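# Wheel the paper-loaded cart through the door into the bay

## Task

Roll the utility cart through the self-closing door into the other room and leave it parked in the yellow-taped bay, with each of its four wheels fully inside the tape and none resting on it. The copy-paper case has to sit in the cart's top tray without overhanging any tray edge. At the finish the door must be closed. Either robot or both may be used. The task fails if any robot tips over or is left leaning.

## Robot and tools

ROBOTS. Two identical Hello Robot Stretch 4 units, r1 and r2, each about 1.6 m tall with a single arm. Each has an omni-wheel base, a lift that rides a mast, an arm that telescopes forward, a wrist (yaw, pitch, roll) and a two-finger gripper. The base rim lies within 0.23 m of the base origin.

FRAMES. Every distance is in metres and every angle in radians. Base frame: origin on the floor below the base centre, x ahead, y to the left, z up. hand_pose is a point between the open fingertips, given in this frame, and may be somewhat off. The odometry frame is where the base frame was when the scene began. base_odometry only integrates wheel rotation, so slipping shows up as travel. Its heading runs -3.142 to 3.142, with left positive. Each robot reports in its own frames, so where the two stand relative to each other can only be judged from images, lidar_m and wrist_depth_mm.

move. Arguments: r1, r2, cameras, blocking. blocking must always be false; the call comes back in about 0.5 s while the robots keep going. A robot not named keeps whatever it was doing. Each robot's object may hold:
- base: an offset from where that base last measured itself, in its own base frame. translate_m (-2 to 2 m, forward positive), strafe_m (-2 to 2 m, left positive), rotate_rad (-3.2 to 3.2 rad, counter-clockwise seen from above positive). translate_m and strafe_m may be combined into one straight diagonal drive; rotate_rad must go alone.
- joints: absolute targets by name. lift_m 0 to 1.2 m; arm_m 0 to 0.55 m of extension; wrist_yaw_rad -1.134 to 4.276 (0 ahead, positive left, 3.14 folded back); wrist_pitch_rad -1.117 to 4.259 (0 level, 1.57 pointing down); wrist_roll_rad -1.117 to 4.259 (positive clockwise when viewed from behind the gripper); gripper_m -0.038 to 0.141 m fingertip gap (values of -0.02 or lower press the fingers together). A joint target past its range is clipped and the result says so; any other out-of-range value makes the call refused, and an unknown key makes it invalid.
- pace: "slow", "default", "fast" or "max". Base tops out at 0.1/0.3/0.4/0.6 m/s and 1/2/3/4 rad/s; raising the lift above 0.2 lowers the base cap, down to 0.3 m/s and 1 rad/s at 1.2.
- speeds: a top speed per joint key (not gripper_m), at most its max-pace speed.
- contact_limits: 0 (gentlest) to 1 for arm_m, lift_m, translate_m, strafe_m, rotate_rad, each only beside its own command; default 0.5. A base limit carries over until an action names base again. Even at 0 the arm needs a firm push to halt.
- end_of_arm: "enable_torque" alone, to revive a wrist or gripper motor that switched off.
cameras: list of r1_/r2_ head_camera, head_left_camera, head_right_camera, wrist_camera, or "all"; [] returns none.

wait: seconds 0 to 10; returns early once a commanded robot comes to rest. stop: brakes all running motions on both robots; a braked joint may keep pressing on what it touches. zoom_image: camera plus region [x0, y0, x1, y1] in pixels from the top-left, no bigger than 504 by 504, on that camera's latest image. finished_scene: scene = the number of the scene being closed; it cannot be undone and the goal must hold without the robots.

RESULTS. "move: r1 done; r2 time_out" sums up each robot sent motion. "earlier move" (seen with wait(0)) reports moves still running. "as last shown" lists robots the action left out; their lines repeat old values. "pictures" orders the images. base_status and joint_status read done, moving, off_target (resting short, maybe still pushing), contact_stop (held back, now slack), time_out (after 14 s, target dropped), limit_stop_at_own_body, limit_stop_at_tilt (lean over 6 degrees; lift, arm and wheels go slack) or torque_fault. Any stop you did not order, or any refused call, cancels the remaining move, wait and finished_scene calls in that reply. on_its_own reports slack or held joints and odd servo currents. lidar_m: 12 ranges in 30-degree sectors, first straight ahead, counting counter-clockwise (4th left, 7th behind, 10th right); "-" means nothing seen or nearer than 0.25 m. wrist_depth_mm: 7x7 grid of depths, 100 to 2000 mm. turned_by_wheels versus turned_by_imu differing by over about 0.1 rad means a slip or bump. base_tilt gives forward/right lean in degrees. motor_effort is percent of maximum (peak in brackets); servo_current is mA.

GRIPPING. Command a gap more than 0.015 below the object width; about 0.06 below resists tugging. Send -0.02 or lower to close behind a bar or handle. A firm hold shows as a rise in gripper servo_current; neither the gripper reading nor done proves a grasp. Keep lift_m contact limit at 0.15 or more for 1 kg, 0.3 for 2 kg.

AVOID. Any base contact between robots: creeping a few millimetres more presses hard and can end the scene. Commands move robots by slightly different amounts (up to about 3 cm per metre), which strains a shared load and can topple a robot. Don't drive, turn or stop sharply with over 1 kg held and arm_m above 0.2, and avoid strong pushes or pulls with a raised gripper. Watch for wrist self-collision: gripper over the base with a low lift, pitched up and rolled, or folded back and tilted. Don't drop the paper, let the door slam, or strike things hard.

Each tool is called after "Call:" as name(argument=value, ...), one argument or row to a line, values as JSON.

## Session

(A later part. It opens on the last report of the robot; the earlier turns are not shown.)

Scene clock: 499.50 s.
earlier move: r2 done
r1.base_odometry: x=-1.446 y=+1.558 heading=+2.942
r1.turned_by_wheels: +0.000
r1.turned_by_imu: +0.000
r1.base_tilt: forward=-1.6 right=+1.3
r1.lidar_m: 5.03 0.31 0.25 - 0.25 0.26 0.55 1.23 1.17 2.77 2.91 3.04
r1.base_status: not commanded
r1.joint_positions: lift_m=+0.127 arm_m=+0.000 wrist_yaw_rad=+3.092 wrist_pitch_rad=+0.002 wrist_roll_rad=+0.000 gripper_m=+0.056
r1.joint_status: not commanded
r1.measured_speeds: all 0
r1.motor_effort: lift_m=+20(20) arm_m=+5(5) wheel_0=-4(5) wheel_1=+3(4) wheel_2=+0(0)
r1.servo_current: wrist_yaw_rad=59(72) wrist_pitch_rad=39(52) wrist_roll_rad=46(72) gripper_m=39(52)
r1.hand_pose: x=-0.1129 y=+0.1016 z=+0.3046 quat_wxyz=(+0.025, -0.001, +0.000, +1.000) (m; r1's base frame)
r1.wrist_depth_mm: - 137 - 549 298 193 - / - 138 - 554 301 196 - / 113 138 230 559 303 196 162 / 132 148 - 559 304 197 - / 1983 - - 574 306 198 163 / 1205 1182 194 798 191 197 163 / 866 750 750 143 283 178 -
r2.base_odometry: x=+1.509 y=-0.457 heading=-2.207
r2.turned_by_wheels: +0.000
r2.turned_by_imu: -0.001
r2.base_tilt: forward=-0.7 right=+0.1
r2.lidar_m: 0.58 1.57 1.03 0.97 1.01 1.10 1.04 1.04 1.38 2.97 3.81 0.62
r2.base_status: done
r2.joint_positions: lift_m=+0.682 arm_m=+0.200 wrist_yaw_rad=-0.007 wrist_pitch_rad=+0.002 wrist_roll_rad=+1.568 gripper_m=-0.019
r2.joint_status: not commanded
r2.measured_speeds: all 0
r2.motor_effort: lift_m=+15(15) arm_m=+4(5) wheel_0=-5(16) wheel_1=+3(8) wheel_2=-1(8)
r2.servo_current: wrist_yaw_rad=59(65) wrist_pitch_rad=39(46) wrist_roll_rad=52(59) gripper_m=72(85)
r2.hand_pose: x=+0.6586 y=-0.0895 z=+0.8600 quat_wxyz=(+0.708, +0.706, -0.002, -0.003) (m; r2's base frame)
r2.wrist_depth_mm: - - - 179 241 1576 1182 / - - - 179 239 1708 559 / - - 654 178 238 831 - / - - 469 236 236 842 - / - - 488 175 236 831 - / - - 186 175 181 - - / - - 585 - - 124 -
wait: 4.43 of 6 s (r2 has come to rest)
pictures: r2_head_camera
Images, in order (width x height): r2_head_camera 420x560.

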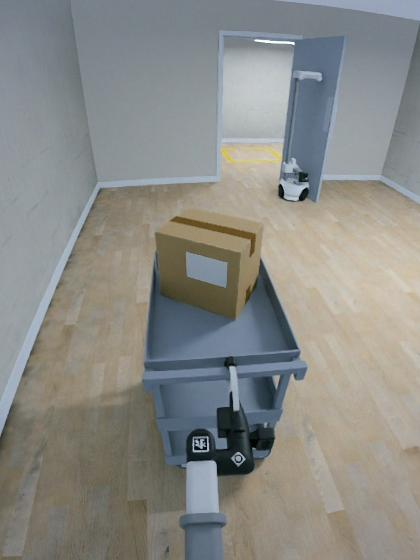

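Call:
move(
  blocking=false,
  r2={"base":{"strafe_m":0.15},"pace":"slow"},
  cameras=[],
)

Call:
wait(
  seconds=3,
  cameras=[],
)

Call:
move(
  blocking=false,
  r2={"base":{"translate_m":0.7,"strafe_m":-0.24},"pace":"slow"},
  cameras=[],
)

Call:
wait(
  seconds=9,
  cameras=["r2_head_camera"],
)

Scene clock: 510.10 s.
move: r2 moving
r1: as last shown
r1.lidar_m: 5.03 0.34 0.25 - 0.25 0.25 0.52 1.22 1.18 2.75 2.90 3.08
r1.motor_effort: lift_m=+20(20) arm_m=+5(5) wheel_0=-4(4) wheel_1=+3(4) wheel_2=+0(0)
r1.servo_current: wrist_yaw_rad=52(59) wrist_pitch_rad=46(46) wrist_roll_rad=39(59) gripper_m=39(46)
r1.wrist_depth_mm: - 137 - 549 298 193 - / - 138 - 549 300 196 - / 113 138 229 554 304 196 162 / 132 148 - 559 303 197 - / 1921 - - 569 306 198 163 / 1205 1205 194 809 190 198 163 / 854 750 759 143 285 178 -
r2.base_odometry: x=+1.521 y=-0.466 heading=-2.207
r2.turned_by_wheels: +0.000
r2.turned_by_imu: +0.000
r2.base_tilt: forward=-0.6 right=+0.1
r2.lidar_m: 0.59 1.51 1.00 0.99 0.98 1.12 1.02 1.04 1.34 3.02 3.82 0.63
r2.base_status: strafe_m moving
r2.joint_positions: lift_m=+0.682 arm_m=+0.200 wrist_yaw_rad=-0.007 wrist_pitch_rad=+0.002 wrist_roll_rad=+1.568 gripper_m=-0.019
r2.joint_status: not commanded
r2.measured_speeds: translate_m=+0.000 strafe_m=+0.056 rotate_rad=-0.001 lift_m=+0.000 arm_m=+0.000 wrist_yaw_rad=+0.000 wrist_pitch_rad=+0.000 wrist_roll_rad=+0.000
r2.motor_effort: lift_m=+15(15) arm_m=+4(4) wheel_0=-11(14) wheel_1=+7(8) wheel_2=+0(2)
r2.servo_current: wrist_yaw_rad=59(65) wrist_pitch_rad=46(46) wrist_roll_rad=39(59) gripper_m=85(85)
r2.hand_pose: x=+0.6586 y=-0.0895 z=+0.8600 quat_wxyz=(+0.708, +0.706, -0.002, -0.003) (m; r2's base frame)
r2.wrist_depth_mm: - - - 178 240 1661 1160 / - - - 178 237 1756 530 / - - 640 177 237 831 - / - - 462 235 236 820 - / - - 492 175 236 831 - / - - 190 174 180 - - / - - 597 - - - -
pictures: none
No camera images: "cameras" was empty.

Scene clock: 512.23 s.
earlier move: r2 done
r1.base_odometry: x=-1.446 y=+1.558 heading=+2.942
r1.turned_by_wheels: +0.000
r1.turned_by_imu: +0.000
r1.base_tilt: forward=-1.6 right=+1.3
r1.lidar_m: 5.02 0.32 0.25 - 0.25 0.25 0.54 1.21 1.16 2.78 2.93 3.13
r1.base_status: not commanded
r1.joint_positions: lift_m=+0.127 arm_m=+0.000 wrist_yaw_rad=+3.092 wrist_pitch_rad=+0.002 wrist_roll_rad=+0.000 gripper_m=+0.056
r1.joint_status: not commanded
r1.measured_speeds: all 0
r1.motor_effort: lift_m=+20(20) arm_m=+5(5) wheel_0=-4(5) wheel_1=+3(4) wheel_2=+0(0)
r1.servo_current: wrist_yaw_rad=46(65) wrist_pitch_rad=39(52) wrist_roll_rad=59(65) gripper_m=39(46)
r1.hand_pose: x=-0.1129 y=+0.1016 z=+0.3046 quat_wxyz=(+0.025, -0.001, +0.000, +1.000) (m; r1's base frame)
r1.wrist_depth_mm: - 138 - 549 297 193 - / - 138 - 554 301 195 - / 113 138 229 559 304 196 162 / 132 148 - 569 304 197 - / 1983 - - 569 304 197 163 / 1182 1182 194 788 190 198 163 / 842 759 732 143 285 178 -
r2.base_odometry: x=+1.630 y=-0.546 heading=-2.207
r2.turned_by_wheels: +0.000
r2.turned_by_imu: +0.000
r2.base_tilt: forward=-0.6 right=+0.1
r2.lidar_m: 0.61 1.31 0.87 0.83 0.83 1.13 1.04 1.06 1.37 3.02 3.99 0.60
r2.base_status: done
r2.joint_positions: lift_m=+0.682 arm_m=+0.200 wrist_yaw_rad=-0.006 wrist_pitch_rad=+0.002 wrist_roll_rad=+1.568 gripper_m=-0.019
r2.joint_status: not commanded
r2.measured_speeds: all 0
r2.motor_effort: lift_m=+15(15) arm_m=+4(5) wheel_0=-6(14) wheel_1=+3(8) wheel_2=+0(2)
r2.servo_current: wrist_yaw_rad=59(65) wrist_pitch_rad=39(46) wrist_roll_rad=52(65) gripper_m=78(85)
r2.hand_pose: x=+0.6587 y=-0.0892 z=+0.8600 quat_wxyz=(+0.708, +0.706, -0.002, -0.003) (m; r2's base frame)
r2.wrist_depth_mm: - - - 160 218 1661 1160 / - - - 163 221 778 - / - - 508 166 224 - - / - 484 466 168 228 - - / - - 530 172 233 831 - / - - 187 174 180 - - / - - - - - 1618 521
wait: 2.13 of 3 s (r2 has come to rest)
pictures: none
No camera images: "cameras" was empty.

Scene clock: 512.73 s.
move: r2 moving
r1: as last shown
r1.base_tilt: forward=-1.6 right=+1.2
r1.lidar_m: 5.03 0.33 0.25 - 0.25 0.25 0.53 1.21 1.17 2.78 2.89 3.11
r1.motor_effort: lift_m=+20(20) arm_m=+4(5) wheel_0=-4(4) wheel_1=+3(3) wheel_2=+0(0)
r1.servo_current: wrist_yaw_rad=46(59) wrist_pitch_rad=46(46) wrist_roll_rad=59(59) gripper_m=26(46)
r1.wrist_depth_mm: - 137 - 544 298 193 - / - 138 - 549 301 196 - / 113 138 229 554 303 196 161 / 132 148 - 559 304 197 - / 1921 - - 574 304 197 163 / 1205 1205 194 798 190 197 163 / 842 750 750 143 286 178 -
r2.base_odometry: x=+1.619 y=-0.553 heading=-2.207
r2.turned_by_wheels: +0.000
r2.turned_by_imu: +0.000
r2.base_tilt: forward=-0.7 right=+0.1
r2.lidar_m: 0.61 1.32 0.85 0.85 0.86 1.12 1.05 1.09 1.40 3.08 3.97 0.62
r2.base_status: translate_m moving; strafe_m moving
r2.joint_positions: lift_m=+0.682 arm_m=+0.200 wrist_yaw_rad=-0.006 wrist_pitch_rad=+0.002 wrist_roll_rad=+1.568 gripper_m=-0.019
r2.joint_status: not commanded
r2.measured_speeds: translate_m=+0.050 strafe_m=-0.017 rotate_rad=+0.000 lift_m=+0.000 arm_m=+0.000 wrist_yaw_rad=+0.000 wrist_pitch_rad=+0.000 wrist_roll_rad=+0.000
r2.motor_effort: lift_m=+15(15) arm_m=+4(5) wheel_0=+8(10) wheel_1=+5(6) wheel_2=-14(14)
r2.servo_current: wrist_yaw_rad=46(59) wrist_pitch_rad=33(46) wrist_roll_rad=59(59) gripper_m=65(85)
r2.hand_pose: x=+0.6587 y=-0.0892 z=+0.8600 quat_wxyz=(+0.708, +0.706, -0.002, -0.003) (m; r2's base frame)
r2.wrist_depth_mm: - - - 161 217 1661 1182 / - - - 163 221 1499 - / - - 512 166 224 - - / - 484 462 168 229 - - / - - 521 171 232 831 - / - - 188 174 181 - - / - - - - - 1576 -
pictures: none
No camera images: "cameras" was empty.

Scene clock: 520.87 s.
earlier move: r2 done
r1.base_odometry: x=-1.446 y=+1.558 heading=+2.942
r1.turned_by_wheels: +0.000
r1.turned_by_imu: -0.001
r1.base_tilt: forward=-1.6 right=+1.3
r1.lidar_m: 5.03 0.34 0.25 - 0.25 0.25 0.54 1.23 1.18 2.77 2.92 2.76
r1.base_status: not commanded
r1.joint_positions: lift_m=+0.127 arm_m=+0.000 wrist_yaw_rad=+3.092 wrist_pitch_rad=+0.002 wrist_roll_rad=+0.000 gripper_m=+0.056
r1.joint_status: not commanded
r1.measured_speeds: all 0
r1.motor_effort: lift_m=+20(20) arm_m=+5(5) wheel_0=-4(5) wheel_1=+3(4) wheel_2=+0(0)
r1.servo_current: wrist_yaw_rad=39(78) wrist_pitch_rad=39(52) wrist_roll_rad=46(72) gripper_m=46(46)
r1.hand_pose: x=-0.1129 y=+0.1016 z=+0.3046 quat_wxyz=(+0.025, -0.001, +0.000, +1.000) (m; r1's base frame)
r1.wrist_depth_mm: - 137 - 549 298 194 - / - 138 - 554 301 196 - / 113 138 229 559 303 196 162 / 132 147 - 564 304 197 - / 1921 - - 564 306 198 163 / 1182 1205 193 798 190 197 163 / 842 759 759 143 285 178 -
r2.base_odometry: x=+1.021 y=-0.966 heading=-2.207
r2.turned_by_wheels: +0.001
r2.turned_by_imu: +0.006
r2.base_tilt: forward=-0.7 right=+0.1
r2.lidar_m: 0.44 0.51 1.23 1.10 1.14 1.47 1.70 1.74 2.24 3.56 3.68 0.79
r2.base_status: done
r2.joint_positions: lift_m=+0.682 arm_m=+0.200 wrist_yaw_rad=+0.002 wrist_pitch_rad=+0.002 wrist_roll_rad=+1.568 gripper_m=-0.019
r2.joint_status: not commanded
r2.measured_speeds: all 0
r2.motor_effort: lift_m=+15(15) arm_m=+4(5) wheel_0=+7(15) wheel_1=+7(8) wheel_2=-5(14)
r2.servo_current: wrist_yaw_rad=59(65) wrist_pitch_rad=39(46) wrist_roll_rad=52(65) gripper_m=72(85)
r2.hand_pose: x=+0.6595 y=-0.0867 z=+0.8600 quat_wxyz=(+0.708, +0.706, +0.001, +0.000) (m; r2's base frame)
r2.wrist_depth_mm: - - - - - 1661 1182 / - - - - - 1708 1160 / - - - 338 - 1499 1138 / - - - 236 334 1618 1205 / - - - 191 263 1708 484 / - - 189 165 181 1618 - / - - 500 - 206 - -
wait: 8.13 of 9 s (r2 has come to rest)
pictures: r2_head_camera
Images, in order (width x height): r2_head_camera 420x560.

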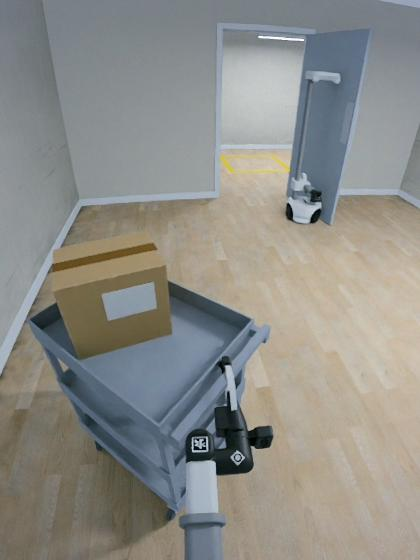

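Call:
move(
  blocking=false,
  r2={"base":{"strafe_m":0.25,"translate_m":-0.25},"pace":"slow"},
  cameras=[],
)

Call:
wait(
  seconds=6,
  cameras=["r2_head_camera"],
)

Scene clock: 534.90 s.
move: r2 moving
r1: as last shown
r1.turned_by_imu: +0.000
r1.base_tilt: forward=-1.6 right=+1.2
r1.lidar_m: 5.00 0.35 0.25 - 0.25 0.26 0.53 1.19 1.17 2.77 2.92 2.75
r1.servo_current: wrist_yaw_rad=59(65) wrist_pitch_rad=39(52) wrist_roll_rad=52(59) gripper_m=46(46)
r1.wrist_depth_mm: - 138 - 549 297 194 - / - 138 - 549 301 195 - / 113 138 230 559 304 196 162 / 132 148 - 564 304 197 - / 1983 - - 564 306 197 163 / 1205 1205 193 798 191 197 163 / 854 759 750 143 282 178 -
r2.base_odometry: x=+1.033 y=-0.965 heading=-2.206
r2.turned_by_wheels: +0.000
r2.turned_by_imu: +0.001
r2.base_tilt: forward=-0.6 right=+0.1
r2.lidar_m: 0.41 0.51 1.18 1.09 1.12 1.52 1.69 1.75 2.26 3.61 3.69 0.76
r2.base_status: translate_m moving; strafe_m moving
r2.joint_positions: lift_m=+0.682 arm_m=+0.200 wrist_yaw_rad=+0.002 wrist_pitch_rad=+0.002 wrist_roll_rad=+1.568 gripper_m=-0.019
r2.joint_status: not commanded
r2.measured_speeds: translate_m=-0.036 strafe_m=+0.036 rotate_rad=-0.004 lift_m=+0.000 arm_m=+0.000 wrist_yaw_rad=+0.000 wrist_pitch_rad=+0.000 wrist_roll_rad=+0.000
r2.motor_effort: lift_m=+15(15) arm_m=+4(4) wheel_0=-6(7) wheel_1=+5(8) wheel_2=+10(10)
r2.servo_current: wrist_yaw_rad=39(52) wrist_pitch_rad=46(46) wrist_roll_rad=39(46) gripper_m=85(85)
r2.hand_pose: x=+0.6595 y=-0.0867 z=+0.8600 quat_wxyz=(+0.708, +0.706, +0.001, +0.000) (m; r2's base frame)
r2.wrist_depth_mm: - - - - - 1661 1182 / - - - - - 1708 1205 / - - - 336 375 1499 1118 / - - - 234 330 1661 1182 / - - - 196 262 1756 496 / - - 187 160 181 1808 - / - - 480 - 205 - -
pictures: none
No camera images: "cameras" was empty.

Scene clock: 539.20 s.
earlier move: r2 done
r1.base_odometry: x=-1.446 y=+1.558 heading=+2.942
r1.turned_by_wheels: +0.000
r1.turned_by_imu: +0.000
r1.base_tilt: forward=-1.6 right=+1.3
r1.lidar_m: 5.03 0.36 0.25 - 0.25 0.25 0.53 1.23 1.16 2.77 2.92 2.76
r1.base_status: not commanded
r1.joint_positions: lift_m=+0.127 arm_m=+0.000 wrist_yaw_rad=+3.092 wrist_pitch_rad=+0.002 wrist_roll_rad=+0.000 gripper_m=+0.056
r1.joint_status: not commanded
r1.measured_speeds: all 0
r1.motor_effort: lift_m=+20(20) arm_m=+5(5) wheel_0=-4(5) wheel_1=+3(4) wheel_2=+0(0)
r1.servo_current: wrist_yaw_rad=46(72) wrist_pitch_rad=46(52) wrist_roll_rad=39(65) gripper_m=46(52)
r1.hand_pose: x=-0.1129 y=+0.1016 z=+0.3046 quat_wxyz=(+0.025, -0.001, +0.000, +1.000) (m; r1's base frame)
r1.wrist_depth_mm: - 138 - 539 298 193 - / - 138 - 554 301 196 - / 113 138 229 554 301 196 162 / 132 148 - 569 304 197 - / 1921 - - 564 304 198 163 / 1205 1205 194 798 191 198 163 / 842 768 759 143 285 178 -
r2.base_odometry: x=+1.370 y=-0.914 heading=-2.206
r2.turned_by_wheels: +0.001
r2.turned_by_imu: +0.001
r2.base_tilt: forward=-0.6 right=+0.0
r2.lidar_m: 0.53 0.59 0.93 0.83 0.85 1.18 1.49 1.53 1.96 3.85 3.95 0.66
r2.base_status: done
r2.joint_positions: lift_m=+0.682 arm_m=+0.200 wrist_yaw_rad=+0.001 wrist_pitch_rad=+0.002 wrist_roll_rad=+1.568 gripper_m=-0.019
r2.joint_status: not commanded
r2.measured_speeds: all 0
r2.motor_effort: lift_m=+15(15) arm_m=+4(5) wheel_0=-2(15) wheel_1=+5(8) wheel_2=+9(12)
r2.servo_current: wrist_yaw_rad=59(59) wrist_pitch_rad=39(46) wrist_roll_rad=39(65) gripper_m=78(85)
r2.hand_pose: x=+0.6594 y=-0.0871 z=+0.8600 quat_wxyz=(+0.708, +0.706, +0.001, +0.000) (m; r2's base frame)
r2.wrist_depth_mm: - - - 246 296 1366 1060 / - - - 215 282 1499 1118 / - - - 204 267 1756 521 / - - - 193 252 809 - / - - 484 184 240 842 - / - - 187 175 180 798 - / - - 488 - 223 - -
wait: 4.30 of 6 s (r2 has come to rest)
pictures: r2_head_camera
Images, in order (width x height): r2_head_camera 420x560.

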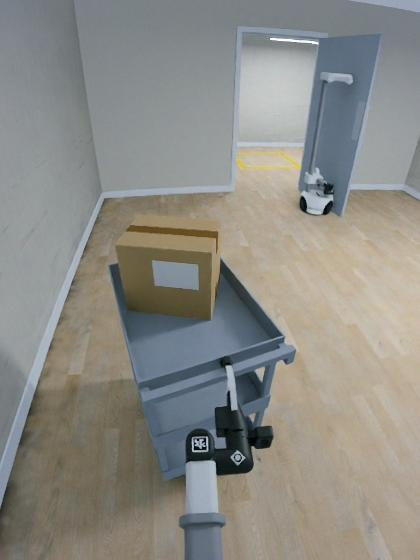

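Call:
move(
  blocking=false,
  r2={"base":{"strafe_m":0.46},"pace":"slow"},
  cameras=[],
)

Call:
wait(
  seconds=6,
  cameras=["r2_head_camera"],
)

Scene clock: 545.83 s.
move: r2 moving
r1: as last shown
r1.base_tilt: forward=-1.6 right=+1.2
r1.lidar_m: 5.02 0.33 0.25 - 0.25 0.25 0.53 1.19 1.17 2.78 2.93 2.80
r1.motor_effort: lift_m=+20(20) arm_m=+5(5) wheel_0=-4(4) wheel_1=+3(4) wheel_2=+0(0)
r1.servo_current: wrist_yaw_rad=52(59) wrist_pitch_rad=46(52) wrist_roll_rad=59(59) gripper_m=46(46)
r1.wrist_depth_mm: - 137 - 544 298 194 - / - 138 - 549 303 196 - / 113 138 230 554 303 196 162 / 132 148 - 559 304 197 - / 1983 - - 564 306 197 163 / 1182 1205 195 798 190 198 163 / 842 750 750 143 283 179 -
r2.base_odometry: x=+1.382 y=-0.922 heading=-2.206
r2.turned_by_wheels: +0.000
r2.turned_by_imu: +0.000
r2.base_tilt: forward=-0.6 right=+0.0
r2.lidar_m: 0.54 0.70 0.90 0.81 0.89 1.15 1.46 1.53 1.97 3.88 3.95 0.67
r2.base_status: strafe_m moving
r2.joint_positions: lift_m=+0.682 arm_m=+0.200 wrist_yaw_rad=+0.000 wrist_pitch_rad=+0.002 wrist_roll_rad=+1.568 gripper_m=-0.019
r2.joint_status: not commanded
r2.measured_speeds: translate_m=+0.000 strafe_m=+0.055 rotate_rad=-0.001 lift_m=+0.000 arm_m=+0.000 wrist_yaw_rad=-0.018 wrist_pitch_rad=+0.000 wrist_roll_rad=+0.000
r2.motor_effort: lift_m=+15(15) arm_m=+4(4) wheel_0=-9(9) wheel_1=+8(8) wheel_2=+0(7)
r2.servo_current: wrist_yaw_rad=39(52) wrist_pitch_rad=39(46) wrist_roll_rad=46(59) gripper_m=78(85)
r2.hand_pose: x=+0.6593 y=-0.0873 z=+0.8600 quat_wxyz=(+0.708, +0.706, +0.001, +0.000) (m; r2's base frame)
r2.wrist_depth_mm: - - - 247 301 1366 1118 / - - - 216 285 1499 1118 / - - - 204 268 1708 517 / - - - 193 253 842 - / - - 492 185 240 842 - / - - 187 174 178 809 - / - 492 492 - 221 - -
pictures: none
No camera images: "cameras" was empty.

Scene clock: 551.07 s.
earlier move: r2 done
r1.base_odometry: x=-1.446 y=+1.558 heading=+2.942
r1.turned_by_wheels: +0.000
r1.turned_by_imu: +0.000
r1.base_tilt: forward=-1.6 right=+1.2
r1.lidar_m: 5.02 0.34 0.25 - 0.25 0.25 0.54 1.22 1.17 2.77 2.92 2.95
r1.base_status: not commanded
r1.joint_positions: lift_m=+0.127 arm_m=+0.000 wrist_yaw_rad=+3.092 wrist_pitch_rad=+0.002 wrist_roll_rad=+0.000 gripper_m=+0.056
r1.joint_status: not commanded
r1.measured_speeds: all 0
r1.motor_effort: lift_m=+20(20) arm_m=+5(5) wheel_0=-4(5) wheel_1=+4(4) wheel_2=+0(0)
r1.servo_current: wrist_yaw_rad=33(72) wrist_pitch_rad=52(52) wrist_roll_rad=52(72) gripper_m=39(52)
r1.hand_pose: x=-0.1129 y=+0.1016 z=+0.3046 quat_wxyz=(+0.025, -0.001, +0.000, +1.000) (m; r1's base frame)
r1.wrist_depth_mm: - 138 - 544 298 193 - / - 138 - 549 304 195 - / 113 138 229 559 301 196 162 / 132 148 - 559 304 197 - / 1983 - - 569 306 197 163 / 1182 1182 194 809 191 198 163 / 854 750 750 143 283 179 -
r2.base_odometry: x=+1.741 y=-1.186 heading=-2.206
r2.turned_by_wheels: +0.000
r2.turned_by_imu: +0.000
r2.base_tilt: forward=-0.7 right=+0.1
r2.lidar_m: 0.62 0.62 0.43 0.37 0.38 0.56 1.29 1.57 2.05 4.32 4.39 0.58
r2.base_status: done
r2.joint_positions: lift_m=+0.682 arm_m=+0.200 wrist_yaw_rad=-0.006 wrist_pitch_rad=+0.002 wrist_roll_rad=+1.568 gripper_m=-0.019
r2.joint_status: not commanded
r2.measured_speeds: all 0
r2.motor_effort: lift_m=+15(15) arm_m=+4(5) wheel_0=-5(14) wheel_1=+2(8) wheel_2=-2(7)
r2.servo_current: wrist_yaw_rad=46(65) wrist_pitch_rad=39(46) wrist_roll_rad=52(65) gripper_m=78(85)
r2.hand_pose: x=+0.6587 y=-0.0891 z=+0.8600 quat_wxyz=(+0.708, +0.706, -0.002, -0.003) (m; r2's base frame)
r2.wrist_depth_mm: - - - 139 193 723 - / - - 500 144 202 768 - / - 455 445 150 210 - - / - - 500 158 219 842 - / - - 603 165 229 - - / - - 186 174 179 1756 - / - 136 - - - - 480
wait: 5.23 of 6 s (r2 has come to rest)
pictures: r2_head_camera
Images, in order (width x height): r2_head_camera 420x560.

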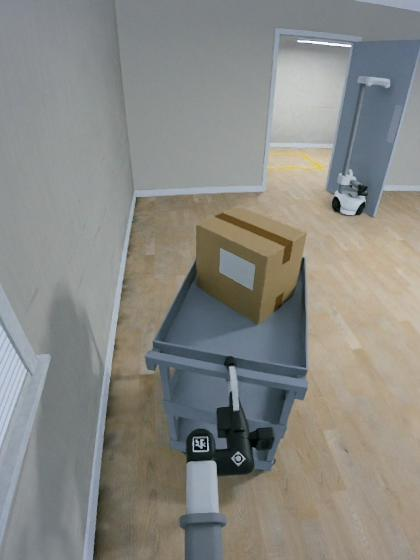

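Call:
move(
  blocking=false,
  r2={"joints":{"gripper_m":0.1}},
  cameras=[],
)

Call:
wait(
  seconds=1.5,
  cameras=[],
)

Call:
move(
  blocking=false,
  r2={"base":{"translate_m":-0.2}},
  cameras=[],
)

Call:
wait(
  seconds=3,
  cameras=[],
)

Call:
move(
  blocking=false,
  r2={"base":{"rotate_rad":-0.3},"joints":{"wrist_yaw_rad":1.57,"gripper_m":-0.01}},
  cameras=[],
)

Call:
wait(
  seconds=3,
  cameras=["r2_head_camera"],
)

Scene clock: 565.73 s.
move: r2 moving
r1: as last shown
r1.base_tilt: forward=-1.6 right=+1.3
r1.lidar_m: 5.02 0.32 0.25 - 0.25 0.26 0.53 1.19 1.18 2.77 2.91 2.95
r1.motor_effort: lift_m=+20(20) arm_m=+5(5) wheel_0=-4(5) wheel_1=+3(4) wheel_2=+0(0)
r1.servo_current: wrist_yaw_rad=65(65) wrist_pitch_rad=39(52) wrist_roll_rad=33(65) gripper_m=46(46)
r1.wrist_depth_mm: - 137 - 544 297 193 - / - 138 - 554 301 195 - / 113 138 230 559 304 196 161 / 132 148 - 564 304 196 - / 1983 - - 559 304 197 163 / 1160 1182 194 798 191 197 163 / 842 759 759 143 283 178 -
r2.base_odometry: x=+1.741 y=-1.186 heading=-2.206
r2.turned_by_wheels: +0.000
r2.turned_by_imu: +0.001
r2.base_tilt: forward=-0.7 right=+0.1
r2.lidar_m: 0.62 0.61 0.43 0.36 0.39 0.56 1.29 1.55 2.01 4.32 4.41 0.61
r2.base_status: not commanded
r2.joint_positions: lift_m=+0.682 arm_m=+0.200 wrist_yaw_rad=-0.006 wrist_pitch_rad=+0.002 wrist_roll_rad=+1.568 gripper_m=+0.005
r2.joint_status: gripper_m moving
r2.measured_speeds: all 0
r2.motor_effort: lift_m=+15(15) arm_m=+4(5) wheel_0=-5(5) wheel_1=+2(2) wheel_2=-1(2)
r2.servo_current: wrist_yaw_rad=52(52) wrist_pitch_rad=46(46) wrist_roll_rad=52(59) gripper_m=85(104)
r2.hand_pose: x=+0.6587 y=-0.0891 z=+0.8600 quat_wxyz=(+0.708, +0.706, -0.002, -0.003) (m; r2's base frame)
r2.wrist_depth_mm: - - - 141 195 723 - / - - 508 147 204 768 - / - 459 442 152 213 - - / - - 504 159 222 842 - / - - 597 168 233 - - / - - 189 177 183 1756 - / - 138 - - - 1430 484
pictures: none
No camera images: "cameras" was empty.

Scene clock: 567.13 s.
earlier move: r2 done
r1.base_odometry: x=-1.446 y=+1.558 heading=+2.942
r1.turned_by_wheels: +0.000
r1.turned_by_imu: +0.000
r1.base_tilt: forward=-1.6 right=+1.3
r1.lidar_m: 5.02 0.33 0.25 - 0.25 0.25 0.51 1.20 1.19 2.78 2.89 2.95
r1.base_status: not commanded
r1.joint_positions: lift_m=+0.127 arm_m=+0.000 wrist_yaw_rad=+3.092 wrist_pitch_rad=+0.002 wrist_roll_rad=+0.000 gripper_m=+0.056
r1.joint_status: not commanded
r1.measured_speeds: all 0
r1.motor_effort: lift_m=+20(20) arm_m=+5(5) wheel_0=-4(5) wheel_1=+3(4) wheel_2=+0(0)
r1.servo_current: wrist_yaw_rad=46(72) wrist_pitch_rad=46(52) wrist_roll_rad=46(65) gripper_m=46(52)
r1.hand_pose: x=-0.1129 y=+0.1016 z=+0.3046 quat_wxyz=(+0.025, -0.001, +0.000, +1.000) (m; r1's base frame)
r1.wrist_depth_mm: - 138 - 544 297 193 - / - 138 - 549 298 195 - / 113 138 230 554 304 196 162 / 132 147 - 564 306 196 - / 1863 - - 564 306 198 163 / 1182 1182 193 788 191 198 163 / 842 750 759 143 283 178 -
r2.base_odometry: x=+1.741 y=-1.186 heading=-2.206
r2.turned_by_wheels: +0.000
r2.turned_by_imu: +0.000
r2.base_tilt: forward=-0.7 right=+0.1
r2.lidar_m: 0.61 0.61 0.39 0.38 0.37 0.58 1.29 1.56 2.01 4.32 4.42 0.62
r2.base_status: not commanded
r2.joint_positions: lift_m=+0.682 arm_m=+0.200 wrist_yaw_rad=-0.006 wrist_pitch_rad=+0.002 wrist_roll_rad=+1.568 gripper_m=+0.100
r2.joint_status: all done
r2.measured_speeds: all 0
r2.motor_effort: lift_m=+15(15) arm_m=+4(5) wheel_0=-4(5) wheel_1=+2(2) wheel_2=-1(2)
r2.servo_current: wrist_yaw_rad=65(65) wrist_pitch_rad=39(46) wrist_roll_rad=46(59) gripper_m=46(124)
r2.hand_pose: x=+0.6587 y=-0.0891 z=+0.8600 quat_wxyz=(+0.708, +0.706, -0.002, -0.003) (m; r2's base frame)
r2.wrist_depth_mm: - - - 144 198 723 - / - - 508 150 206 778 - / - 462 449 155 216 - - / - - 508 162 225 854 - / - - 609 171 236 - - / - - 192 178 183 1863 - / - 123 - - 255 - 488
wait: 1.40 of 1.5 s (r2 has come to rest)
pictures: none
No camera images: "cameras" was empty.

Scene clock: 567.63 s.
move: r2 moving
r1: as last shown
r1.lidar_m: 5.01 0.36 0.25 - 0.25 0.25 0.54 1.22 1.17 2.76 2.88 2.96
r1.motor_effort: lift_m=+20(20) arm_m=+5(5) wheel_0=-4(4) wheel_1=+3(4) wheel_2=+0(0)
r1.servo_current: wrist_yaw_rad=59(72) wrist_pitch_rad=39(46) wrist_roll_rad=52(59) gripper_m=39(46)
r1.wrist_depth_mm: - 138 - 544 298 193 - / - 138 - 549 300 196 - / 113 138 229 559 301 196 162 / 132 148 - 564 304 197 - / 1921 - - 569 307 197 163 / 1182 1205 194 788 190 197 163 / 842 759 750 143 285 179 -
r2.base_odometry: x=+1.759 y=-1.161 heading=-2.206
r2.turned_by_wheels: +0.000
r2.turned_by_imu: +0.000
r2.base_tilt: forward=-0.7 right=+0.1
r2.lidar_m: 0.64 0.63 0.41 0.36 0.37 0.56 1.27 1.55 1.98 4.32 4.41 0.62
r2.base_status: translate_m moving
r2.joint_positions: lift_m=+0.682 arm_m=+0.200 wrist_yaw_rad=-0.003 wrist_pitch_rad=+0.002 wrist_roll_rad=+1.568 gripper_m=+0.100
r2.joint_status: not commanded
r2.measured_speeds: translate_m=-0.122 strafe_m=+0.000 rotate_rad=-0.001 lift_m=+0.000 arm_m=+0.000 wrist_yaw_rad=+0.000 wrist_pitch_rad=+0.000 wrist_roll_rad=+0.000
r2.motor_effort: lift_m=+16(16) arm_m=+4(4) wheel_0=-8(8) wheel_1=-8(8) wheel_2=+13(13)
r2.servo_current: wrist_yaw_rad=46(65) wrist_pitch_rad=39(39) wrist_roll_rad=46(52) gripper_m=52(52)
r2.hand_pose: x=+0.6590 y=-0.0882 z=+0.8599 quat_wxyz=(+0.708, +0.706, +0.000, -0.002) (m; r2's base frame)
r2.wrist_depth_mm: - - - 165 218 759 - / - - 525 172 229 788 - / - - 477 180 239 842 - / - - 539 191 250 842 - / - - 627 201 260 - - / - - 193 206 193 1537 - / - - - - - - 484
pictures: none
No camera images: "cameras" was empty.

Scene clock: 569.20 s.
earlier move: r2 done
r1.base_odometry: x=-1.446 y=+1.558 heading=+2.942
r1.turned_by_wheels: +0.000
r1.turned_by_imu: +0.000
r1.base_tilt: forward=-1.6 right=+1.3
r1.lidar_m: 5.04 0.34 0.25 - 0.25 0.25 0.54 1.19 1.17 2.76 2.91 2.94
r1.base_status: not commanded
r1.joint_positions: lift_m=+0.127 arm_m=+0.000 wrist_yaw_rad=+3.092 wrist_pitch_rad=+0.002 wrist_roll_rad=+0.000 gripper_m=+0.056
r1.joint_status: not commanded
r1.measured_speeds: all 0
r1.motor_effort: lift_m=+20(20) arm_m=+5(5) wheel_0=-4(5) wheel_1=+3(4) wheel_2=+0(0)
r1.servo_current: wrist_yaw_rad=78(78) wrist_pitch_rad=39(52) wrist_roll_rad=39(65) gripper_m=39(46)
r1.hand_pose: x=-0.1129 y=+0.1016 z=+0.3046 quat_wxyz=(+0.025, -0.001, +0.000, +1.000) (m; r1's base frame)
r1.wrist_depth_mm: - 137 - 544 298 194 - / - 138 - 549 300 195 - / 113 138 229 554 303 196 162 / 132 148 - 559 306 196 - / 1921 - - 564 306 198 163 / 1160 1205 193 798 190 197 163 / 842 741 759 143 285 178 -
r2.base_odometry: x=+1.859 y=-1.026 heading=-2.206
r2.turned_by_wheels: +0.000
r2.turned_by_imu: +0.000
r2.base_tilt: forward=-0.7 right=+0.1
r2.lidar_m: 0.80 0.58 0.40 0.36 0.41 0.53 1.21 1.36 1.77 3.89 4.40 0.78
r2.base_status: done
r2.joint_positions: lift_m=+0.682 arm_m=+0.200 wrist_yaw_rad=-0.003 wrist_pitch_rad=+0.002 wrist_roll_rad=+1.568 gripper_m=+0.100
r2.joint_status: not commanded
r2.measured_speeds: all 0
r2.motor_effort: lift_m=+16(16) arm_m=+4(4) wheel_0=-2(11) wheel_1=-3(8) wheel_2=+4(13)
r2.servo_current: wrist_yaw_rad=33(65) wrist_pitch_rad=39(46) wrist_roll_rad=52(59) gripper_m=52(59)
r2.hand_pose: x=+0.6590 y=-0.0882 z=+0.8599 quat_wxyz=(+0.708, +0.706, +0.000, -0.002) (m; r2's base frame)
r2.wrist_depth_mm: - - - - - 1537 1160 / - - 759 387 392 387 - / - - 647 402 991 - - / - - 707 421 - - 424 / - - 854 442 960 - 442 / - - 193 459 193 - 469 / - - - - - 512 492
wait: 1.57 of 3 s (r2 has come to rest)
pictures: none
No camera images: "cameras" was empty.

Scene clock: 569.70 s.
move: r2 moving
r1: as last shown
r1.lidar_m: 5.02 0.34 0.25 - 0.25 0.25 0.53 1.22 1.20 2.77 2.92 2.93
r1.motor_effort: lift_m=+20(20) arm_m=+5(5) wheel_0=-4(5) wheel_1=+3(3) wheel_2=+0(0)
r1.servo_current: wrist_yaw_rad=39(65) wrist_pitch_rad=52(52) wrist_roll_rad=52(59) gripper_m=39(46)
r1.wrist_depth_mm: - 137 - 549 297 193 - / - 138 - 554 300 195 - / 113 138 229 559 303 196 162 / 132 148 - 569 304 197 - / 1983 - - 564 304 197 163 / 1205 1229 194 788 190 197 163 / 854 759 759 143 283 178 -
r2.base_odometry: x=+1.859 y=-1.026 heading=-2.432
r2.turned_by_wheels: -0.226
r2.turned_by_imu: -0.219
r2.base_tilt: forward=-0.7 right=+0.1
r2.lidar_m: 0.78 0.85 0.45 0.37 0.40 0.46 0.77 1.34 1.51 2.50 4.35 4.24
r2.base_status: rotate_rad moving
r2.joint_positions: lift_m=+0.682 arm_m=+0.200 wrist_yaw_rad=+0.563 wrist_pitch_rad=+0.002 wrist_roll_rad=+1.568 gripper_m=+0.083
r2.joint_status: wrist_yaw_rad moving; gripper_m moving
r2.measured_speeds: translate_m=+0.000 strafe_m=-0.001 rotate_rad=-0.573 lift_m=+0.000 arm_m=+0.000 wrist_yaw_rad=+1.685 wrist_pitch_rad=+0.000 wrist_roll_rad=+0.000
r2.motor_effort: lift_m=+16(16) arm_m=+4(5) wheel_0=+5(9) wheel_1=+4(11) wheel_2=+6(11)
r2.servo_current: wrist_yaw_rad=150(150) wrist_pitch_rad=46(46) wrist_roll_rad=46(59) gripper_m=104(124)
r2.hand_pose: x=+0.6614 y=+0.0800 z=+0.8599 quat_wxyz=(+0.680, +0.678, +0.197, +0.196) (m; r2's base frame)
r2.wrist_depth_mm: - - 591 327 342 - - / - - 603 355 991 - - / - - 788 394 991 - - / - - - 433 - - 449 / - - - 477 488 - 492 / - - 189 445 189 539 1042 / - - - - - - -
pictures: none
No camera images: "cameras" was empty.

Scene clock: 571.03 s.
earlier move: r2 done
r1.base_odometry: x=-1.446 y=+1.558 heading=+2.942
r1.turned_by_wheels: +0.000
r1.turned_by_imu: +0.000
r1.base_tilt: forward=-1.6 right=+1.2
r1.lidar_m: 5.02 0.35 0.25 - 0.25 0.25 0.57 1.22 1.17 2.76 2.90 2.92
r1.base_status: not commanded
r1.joint_positions: lift_m=+0.127 arm_m=+0.000 wrist_yaw_rad=+3.092 wrist_pitch_rad=+0.002 wrist_roll_rad=+0.000 gripper_m=+0.056
r1.joint_status: not commanded
r1.measured_speeds: all 0
r1.motor_effort: lift_m=+20(20) arm_m=+5(5) wheel_0=-4(5) wheel_1=+3(4) wheel_2=+0(0)
r1.servo_current: wrist_yaw_rad=39(72) wrist_pitch_rad=39(52) wrist_roll_rad=46(65) gripper_m=39(46)
r1.hand_pose: x=-0.1129 y=+0.1016 z=+0.3046 quat_wxyz=(+0.025, -0.001, +0.000, +1.000) (m; r1's base frame)
r1.wrist_depth_mm: - 137 - 544 297 194 - / - 137 - 549 301 195 - / 113 138 229 559 304 195 162 / 132 148 - 559 306 196 - / 1921 - - 569 306 198 163 / 1182 1182 193 788 191 198 162 / 842 750 759 143 283 178 -
r2.base_odometry: x=+1.859 y=-1.026 heading=-2.505
r2.turned_by_wheels: -0.073
r2.turned_by_imu: -0.071
r2.base_tilt: forward=-0.7 right=+0.1
r2.lidar_m: 0.79 0.82 0.47 0.37 0.37 0.45 0.71 1.34 1.45 2.20 4.34 4.70
r2.base_status: done
r2.joint_positions: lift_m=+0.682 arm_m=+0.200 wrist_yaw_rad=+1.567 wrist_pitch_rad=+0.002 wrist_roll_rad=+1.568 gripper_m=-0.009
r2.joint_status: all done
r2.measured_speeds: all 0
r2.motor_effort: lift_m=+16(16) arm_m=+4(5) wheel_0=+4(9) wheel_1=+3(11) wheel_2=+5(11)
r2.servo_current: wrist_yaw_rad=52(150) wrist_pitch_rad=39(46) wrist_roll_rad=46(59) gripper_m=78(143)
r2.hand_pose: x=+0.4594 y=+0.2881 z=+0.8599 quat_wxyz=(+0.502, +0.500, +0.499, +0.499) (m; r2's base frame)
r2.wrist_depth_mm: - - - - - - - / - - - - - - - / 640 621 627 615 - - - / 597 591 591 585 - - - / 559 559 559 549 - - - / 530 530 187 193 176 - - / 504 496 504 - - - -
wait: 1.33 of 3 s (r2 has come to rest)
pictures: r2_head_camera
Images, in order (width x height): r2_head_camera 420x560.

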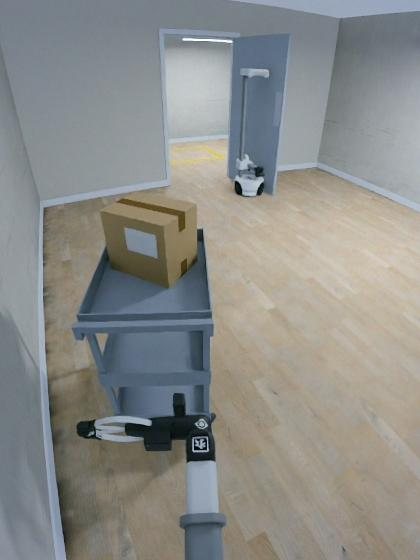

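Call:
move(
  blocking=false,
  r2={"base":{"strafe_m":0.08},"joints":{"wrist_roll_rad":0.0},"pace":"slow"},
  cameras=[],
)

Call:
wait(
  seconds=2,
  cameras=["r2_head_camera","r2_head_left_camera"],
)

Scene clock: 581.30 s.
move: r2 moving
r1: as last shown
r1.base_tilt: forward=-1.5 right=+1.3
r1.lidar_m: 5.02 0.33 0.25 - 0.25 0.25 0.54 1.22 1.18 2.78 2.92 2.96
r1.motor_effort: lift_m=+20(20) arm_m=+5(5) wheel_0=-4(4) wheel_1=+3(4) wheel_2=+0(0)
r1.servo_current: wrist_yaw_rad=59(59) wrist_pitch_rad=46(46) wrist_roll_rad=52(59) gripper_m=46(46)
r1.wrist_depth_mm: - 137 - 544 298 193 - / - 138 - 549 300 196 - / 113 138 229 554 303 196 162 / 132 147 - 564 304 196 - / 1983 - - 569 306 198 163 / 1182 1182 193 788 191 197 163 / 842 750 750 143 285 178 -
r2.base_odometry: x=+1.868 y=-1.037 heading=-2.505
r2.turned_by_wheels: +0.000
r2.turned_by_imu: +0.000
r2.base_tilt: forward=-0.7 right=+0.1
r2.lidar_m: 0.77 0.82 0.46 0.35 0.37 0.45 0.68 1.32 1.47 2.26 4.34 4.37
r2.base_status: strafe_m moving
r2.joint_positions: lift_m=+0.682 arm_m=+0.200 wrist_yaw_rad=+1.567 wrist_pitch_rad=+0.002 wrist_roll_rad=+1.157 gripper_m=-0.009
r2.joint_status: wrist_roll_rad moving
r2.measured_speeds: translate_m=+0.000 strafe_m=+0.055 rotate_rad=+0.001 lift_m=+0.000 arm_m=+0.000 wrist_yaw_rad=+0.000 wrist_pitch_rad=+0.000 wrist_roll_rad=-1.734
r2.motor_effort: lift_m=+16(17) arm_m=+4(4) wheel_0=-6(8) wheel_1=+7(9) wheel_2=+0(4)
r2.servo_current: wrist_yaw_rad=39(52) wrist_pitch_rad=46(46) wrist_roll_rad=98(98) gripper_m=78(78)
r2.hand_pose: x=+0.4594 y=+0.2881 z=+0.8599 quat_wxyz=(+0.593, +0.387, +0.386, +0.591) (m; r2's base frame)
r2.wrist_depth_mm: 615 - - - - - - / 585 621 621 - - - - / 559 569 591 603 - - - / 535 549 559 574 - - - / 508 521 530 535 - - - / 480 492 187 193 176 - - / 466 469 480 - - - -
pictures: none
No camera images: "cameras" was empty.

Scene clock: 582.73 s.
earlier move: r2 done
r1.base_odometry: x=-1.446 y=+1.558 heading=+2.942
r1.turned_by_wheels: +0.000
r1.turned_by_imu: +0.000
r1.base_tilt: forward=-1.6 right=+1.3
r1.lidar_m: 5.03 0.31 0.25 - 0.25 0.25 0.53 1.23 1.17 2.77 2.90 2.93
r1.base_status: not commanded
r1.joint_positions: lift_m=+0.127 arm_m=+0.000 wrist_yaw_rad=+3.092 wrist_pitch_rad=+0.002 wrist_roll_rad=+0.000 gripper_m=+0.056
r1.joint_status: not commanded
r1.measured_speeds: all 0
r1.motor_effort: lift_m=+20(20) arm_m=+5(5) wheel_0=-4(5) wheel_1=+3(4) wheel_2=+0(0)
r1.servo_current: wrist_yaw_rad=65(78) wrist_pitch_rad=46(52) wrist_roll_rad=52(59) gripper_m=46(46)
r1.hand_pose: x=-0.1129 y=+0.1016 z=+0.3046 quat_wxyz=(+0.025, -0.001, +0.000, +1.000) (m; r1's base frame)
r1.wrist_depth_mm: - 137 - 544 297 194 - / - 138 - 549 301 195 - / 113 138 229 554 303 196 162 / 132 147 - 559 306 196 - / 1863 - - 569 306 196 163 / 1182 1205 193 788 191 198 163 / 842 750 759 143 283 178 -
r2.base_odometry: x=+1.907 y=-1.090 heading=-2.505
r2.turned_by_wheels: +0.000
r2.turned_by_imu: +0.000
r2.base_tilt: forward=-0.7 right=+0.0
r2.lidar_m: 0.78 0.78 0.36 0.29 0.30 0.35 0.55 1.37 1.50 2.31 4.43 4.36
r2.base_status: done
r2.joint_positions: lift_m=+0.682 arm_m=+0.200 wrist_yaw_rad=+1.567 wrist_pitch_rad=+0.002 wrist_roll_rad=+0.002 gripper_m=-0.009
r2.joint_status: all done
r2.measured_speeds: all 0
r2.motor_effort: lift_m=+16(17) arm_m=+4(4) wheel_0=-3(11) wheel_1=+5(9) wheel_2=+0(4)
r2.servo_current: wrist_yaw_rad=46(59) wrist_pitch_rad=39(46) wrist_roll_rad=52(117) gripper_m=78(85)
r2.hand_pose: x=+0.4594 y=+0.2881 z=+0.8599 quat_wxyz=(+0.708, +0.000, +0.001, +0.706) (m; r2's base frame)
r2.wrist_depth_mm: 384 410 442 480 535 - - / 384 415 442 488 530 - - / 387 413 445 484 539 - - / 389 413 452 488 530 - - / 387 - - - - - - / - - 181 192 176 - - / - - - - - - -
wait: 1.43 of 2 s (r2 has come to rest)
pictures: r2_head_camera, r2_head_left_camera
Images, in order (width x height): r2_head_camera 420x560, r2_head_left_camera 420x672.

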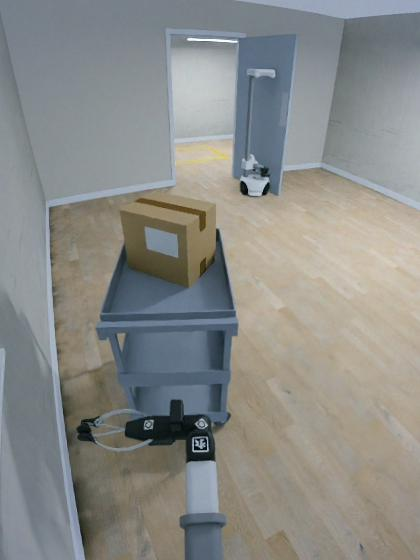

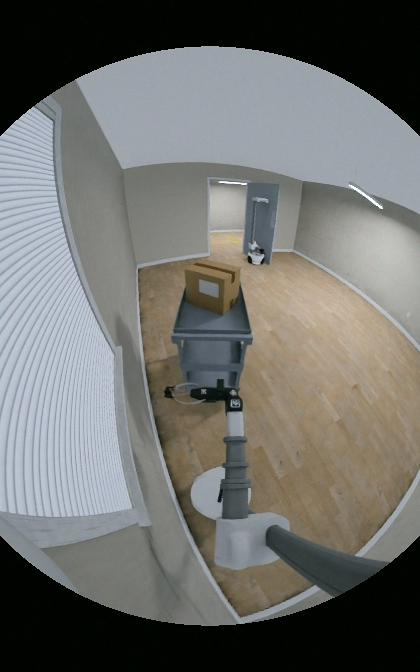

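Call:
move(
  blocking=false,
  r2={"base":{"translate_m":0.7},"pace":"slow"},
  cameras=[],
)

Call:
wait(
  seconds=9,
  cameras=["r2_head_camera"],
)

Scene clock: 588.93 s.
move: r2 moving
r1: as last shown
r1.lidar_m: 5.02 0.31 0.25 - 0.25 0.25 0.50 1.24 1.16 2.76 2.91 2.95
r1.servo_current: wrist_yaw_rad=33(59) wrist_pitch_rad=39(46) wrist_roll_rad=52(59) gripper_m=46(46)
r1.wrist_depth_mm: - 137 - 549 298 193 - / - 138 - 549 300 196 - / 113 138 229 564 304 196 162 / 132 148 - 559 304 197 - / 1983 - - 574 304 197 163 / 1182 1182 194 788 191 197 163 / 854 750 750 143 283 178 -
r2.base_odometry: x=+1.897 y=-1.097 heading=-2.505
r2.turned_by_wheels: +0.000
r2.turned_by_imu: +0.001
r2.base_tilt: forward=-0.7 right=+0.1
r2.lidar_m: 0.77 0.80 0.37 0.29 0.28 0.39 0.57 1.37 1.52 2.29 4.39 4.37
r2.base_status: translate_m moving
r2.joint_positions: lift_m=+0.682 arm_m=+0.200 wrist_yaw_rad=+1.567 wrist_pitch_rad=+0.002 wrist_roll_rad=+0.002 gripper_m=-0.009
r2.joint_status: not commanded
r2.measured_speeds: translate_m=+0.049 strafe_m=+0.000 rotate_rad=+0.001 lift_m=+0.000 arm_m=+0.000 wrist_yaw_rad=+0.000 wrist_pitch_rad=+0.000 wrist_roll_rad=+0.000
r2.motor_effort: lift_m=+16(16) arm_m=+4(4) wheel_0=+3(10) wheel_1=+4(8) wheel_2=-8(10)
r2.servo_current: wrist_yaw_rad=52(52) wrist_pitch_rad=39(39) wrist_roll_rad=52(59) gripper_m=78(85)
r2.hand_pose: x=+0.4594 y=+0.2881 z=+0.8599 quat_wxyz=(+0.708, +0.000, +0.001, +0.706) (m; r2's base frame)
r2.wrist_depth_mm: 387 415 445 484 530 - - / 387 413 449 488 535 - - / 392 415 449 488 539 - - / 392 418 452 496 539 - - / 392 - - - - - - / - - 181 192 176 - - / - - - - - - -
pictures: none
No camera images: "cameras" was empty.

Scene clock: 596.70 s.
earlier move: r2 done
r1.base_odometry: x=-1.446 y=+1.558 heading=+2.942
r1.turned_by_wheels: +0.000
r1.turned_by_imu: +0.000
r1.base_tilt: forward=-1.6 right=+1.2
r1.lidar_m: 5.02 0.34 0.25 - 0.25 0.25 0.53 1.22 1.17 2.77 2.61 2.57
r1.base_status: not commanded
r1.joint_positions: lift_m=+0.127 arm_m=+0.000 wrist_yaw_rad=+3.092 wrist_pitch_rad=+0.002 wrist_roll_rad=+0.000 gripper_m=+0.056
r1.joint_status: not commanded
r1.measured_speeds: all 0
r1.motor_effort: lift_m=+20(20) arm_m=+5(5) wheel_0=-5(5) wheel_1=+3(4) wheel_2=+0(0)
r1.servo_current: wrist_yaw_rad=52(78) wrist_pitch_rad=46(52) wrist_roll_rad=59(65) gripper_m=39(52)
r1.hand_pose: x=-0.1129 y=+0.1016 z=+0.3046 quat_wxyz=(+0.025, -0.001, +0.000, +1.000) (m; r1's base frame)
r1.wrist_depth_mm: - 137 - 549 298 194 - / - 138 - 549 303 196 - / 114 138 229 554 304 195 162 / 132 148 - 559 304 196 - / 1921 - - 564 306 198 163 / 1182 1229 194 788 191 198 163 / 842 750 741 143 285 178 -
r2.base_odometry: x=+1.344 y=-1.506 heading=-2.505
r2.turned_by_wheels: +0.000
r2.turned_by_imu: +0.003
r2.base_tilt: forward=-0.7 right=+0.1
r2.lidar_m: 0.50 0.56 0.76 0.56 0.56 0.61 1.00 2.00 2.17 3.35 4.15 3.55
r2.base_status: done
r2.joint_positions: lift_m=+0.682 arm_m=+0.200 wrist_yaw_rad=+1.574 wrist_pitch_rad=+0.002 wrist_roll_rad=+0.002 gripper_m=-0.009
r2.joint_status: not commanded
r2.measured_speeds: all 0
r2.motor_effort: lift_m=+16(17) arm_m=+4(4) wheel_0=+4(12) wheel_1=+5(12) wheel_2=-7(11)
r2.servo_current: wrist_yaw_rad=59(72) wrist_pitch_rad=39(46) wrist_roll_rad=52(59) gripper_m=78(85)
r2.hand_pose: x=+0.4574 y=+0.2887 z=+0.8599 quat_wxyz=(+0.706, +0.000, +0.001, +0.708) (m; r2's base frame)
r2.wrist_depth_mm: - - - - - - - / - - - - - - - / - - - - - - - / - - - - - - - / - - - - 247 254 293 / - - 182 192 169 151 - / - - - - - 107 -
wait: 7.77 of 9 s (r2 has come to rest)
pictures: r2_head_camera
Images, in order (width x height): r2_head_camera 420x560.

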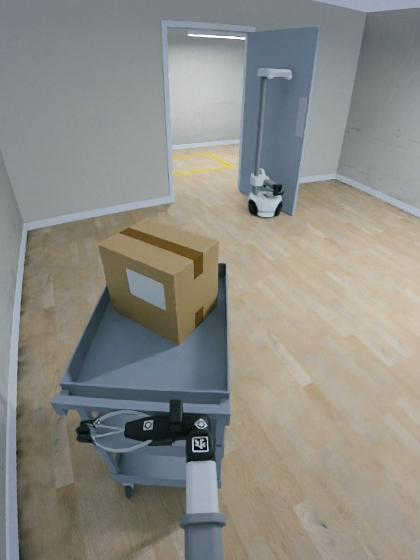

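Call:
move(
  blocking=false,
  r2={"base":{"translate_m":0.7,"strafe_m":-0.05},"pace":"slow"},
  cameras=[],
)

Call:
wait(
  seconds=9,
  cameras=["r2_head_camera"],
)

Scene clock: 603.50 s.
move: r2 moving
r1: as last shown
r1.base_tilt: forward=-1.6 right=+1.3
r1.lidar_m: 5.03 0.33 0.25 - 0.25 0.25 0.54 1.21 1.17 2.77 2.60 2.55
r1.motor_effort: lift_m=+20(20) arm_m=+5(5) wheel_0=-4(5) wheel_1=+3(4) wheel_2=+0(0)
r1.servo_current: wrist_yaw_rad=39(59) wrist_pitch_rad=39(46) wrist_roll_rad=46(59) gripper_m=46(46)
r1.wrist_depth_mm: - 138 - 539 298 194 - / - 138 - 544 301 195 - / 113 138 229 554 301 196 162 / 132 148 - 559 303 197 - / 1983 - - 564 306 198 163 / 1182 1182 193 788 191 198 163 / 842 759 750 143 285 178 -
r2.base_odometry: x=+1.334 y=-1.513 heading=-2.504
r2.turned_by_wheels: +0.000
r2.turned_by_imu: +0.001
r2.base_tilt: forward=-0.7 right=+0.1
r2.lidar_m: 0.51 0.58 0.77 0.55 0.56 0.60 1.01 2.00 2.21 3.35 4.15 3.54
r2.base_status: translate_m moving; strafe_m moving
r2.joint_positions: lift_m=+0.682 arm_m=+0.200 wrist_yaw_rad=+1.574 wrist_pitch_rad=+0.002 wrist_roll_rad=+0.002 gripper_m=-0.009
r2.joint_status: not commanded
r2.measured_speeds: translate_m=+0.049 strafe_m=-0.003 rotate_rad=-0.001 lift_m=+0.000 arm_m=+0.000 wrist_yaw_rad=+0.000 wrist_pitch_rad=+0.000 wrist_roll_rad=+0.000
r2.motor_effort: lift_m=+16(16) arm_m=+4(4) wheel_0=+8(11) wheel_1=+7(9) wheel_2=-10(11)
r2.servo_current: wrist_yaw_rad=39(59) wrist_pitch_rad=39(46) wrist_roll_rad=46(52) gripper_m=78(85)
r2.hand_pose: x=+0.4574 y=+0.2887 z=+0.8599 quat_wxyz=(+0.706, +0.000, +0.001, +0.708) (m; r2's base frame)
r2.wrist_depth_mm: - - - - - - - / - - - - - - - / - - - - - - - / - - - - - - - / - - - - 248 253 291 / - - 181 192 168 150 - / - - - - - 108 -
pictures: none
No camera images: "cameras" was empty.

Scene clock: 611.30 s.
earlier move: r2 done
r1.base_odometry: x=-1.446 y=+1.558 heading=+2.942
r1.turned_by_wheels: +0.000
r1.turned_by_imu: +0.000
r1.base_tilt: forward=-1.6 right=+1.3
r1.lidar_m: 5.01 0.35 0.25 - 0.25 0.25 0.55 1.23 1.17 2.78 1.95 2.35
r1.base_status: not commanded
r1.joint_positions: lift_m=+0.127 arm_m=+0.000 wrist_yaw_rad=+3.092 wrist_pitch_rad=+0.002 wrist_roll_rad=+0.000 gripper_m=+0.056
r1.joint_status: not commanded
r1.measured_speeds: all 0
r1.motor_effort: lift_m=+20(20) arm_m=+5(5) wheel_0=-4(5) wheel_1=+3(4) wheel_2=+0(0)
r1.servo_current: wrist_yaw_rad=52(72) wrist_pitch_rad=39(52) wrist_roll_rad=59(65) gripper_m=39(52)
r1.hand_pose: x=-0.1129 y=+0.1016 z=+0.3046 quat_wxyz=(+0.025, -0.001, +0.000, +1.000) (m; r1's base frame)
r1.wrist_depth_mm: - 138 - 539 297 193 - / - 138 - 549 301 196 - / 113 138 229 554 303 196 162 / 132 148 - 564 306 196 - / 1983 - - 564 304 198 163 / 1182 1205 194 788 190 197 163 / 842 759 750 143 283 178 -
r2.base_odometry: x=+0.752 y=-1.882 heading=-2.504
r2.turned_by_wheels: +0.000
r2.turned_by_imu: +0.002
r2.base_tilt: forward=-0.7 right=+0.1
r2.lidar_m: 0.56 0.58 1.16 0.92 0.89 0.96 1.50 2.64 2.88 3.90 3.84 2.85
r2.base_status: done
r2.joint_positions: lift_m=+0.682 arm_m=+0.200 wrist_yaw_rad=+1.574 wrist_pitch_rad=+0.002 wrist_roll_rad=+0.002 gripper_m=-0.009
r2.joint_status: not commanded
r2.measured_speeds: all 0
r2.motor_effort: lift_m=+16(17) arm_m=+4(5) wheel_0=+4(12) wheel_1=+4(9) wheel_2=-5(12)
r2.servo_current: wrist_yaw_rad=52(65) wrist_pitch_rad=39(52) wrist_roll_rad=46(65) gripper_m=78(91)
r2.hand_pose: x=+0.4575 y=+0.2886 z=+0.8599 quat_wxyz=(+0.706, +0.000, +0.001, +0.708) (m; r2's base frame)
r2.wrist_depth_mm: - - - - - - - / - - - - - - - / - - - - - - - / - - - - - - - / - - - - 293 375 373 / - - 182 191 169 150 - / - - - - - 107 -
wait: 7.80 of 9 s (r2 has come to rest)
pictures: r2_head_camera
Images, in order (width x height): r2_head_camera 420x560.

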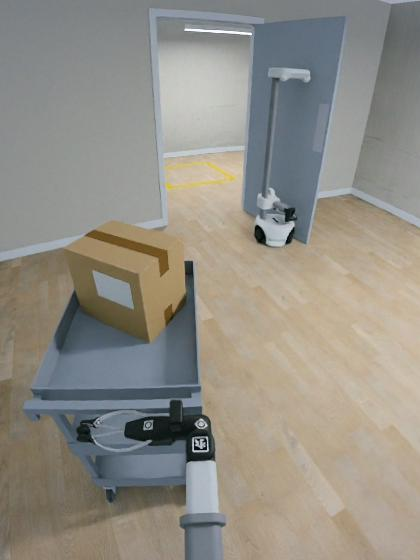

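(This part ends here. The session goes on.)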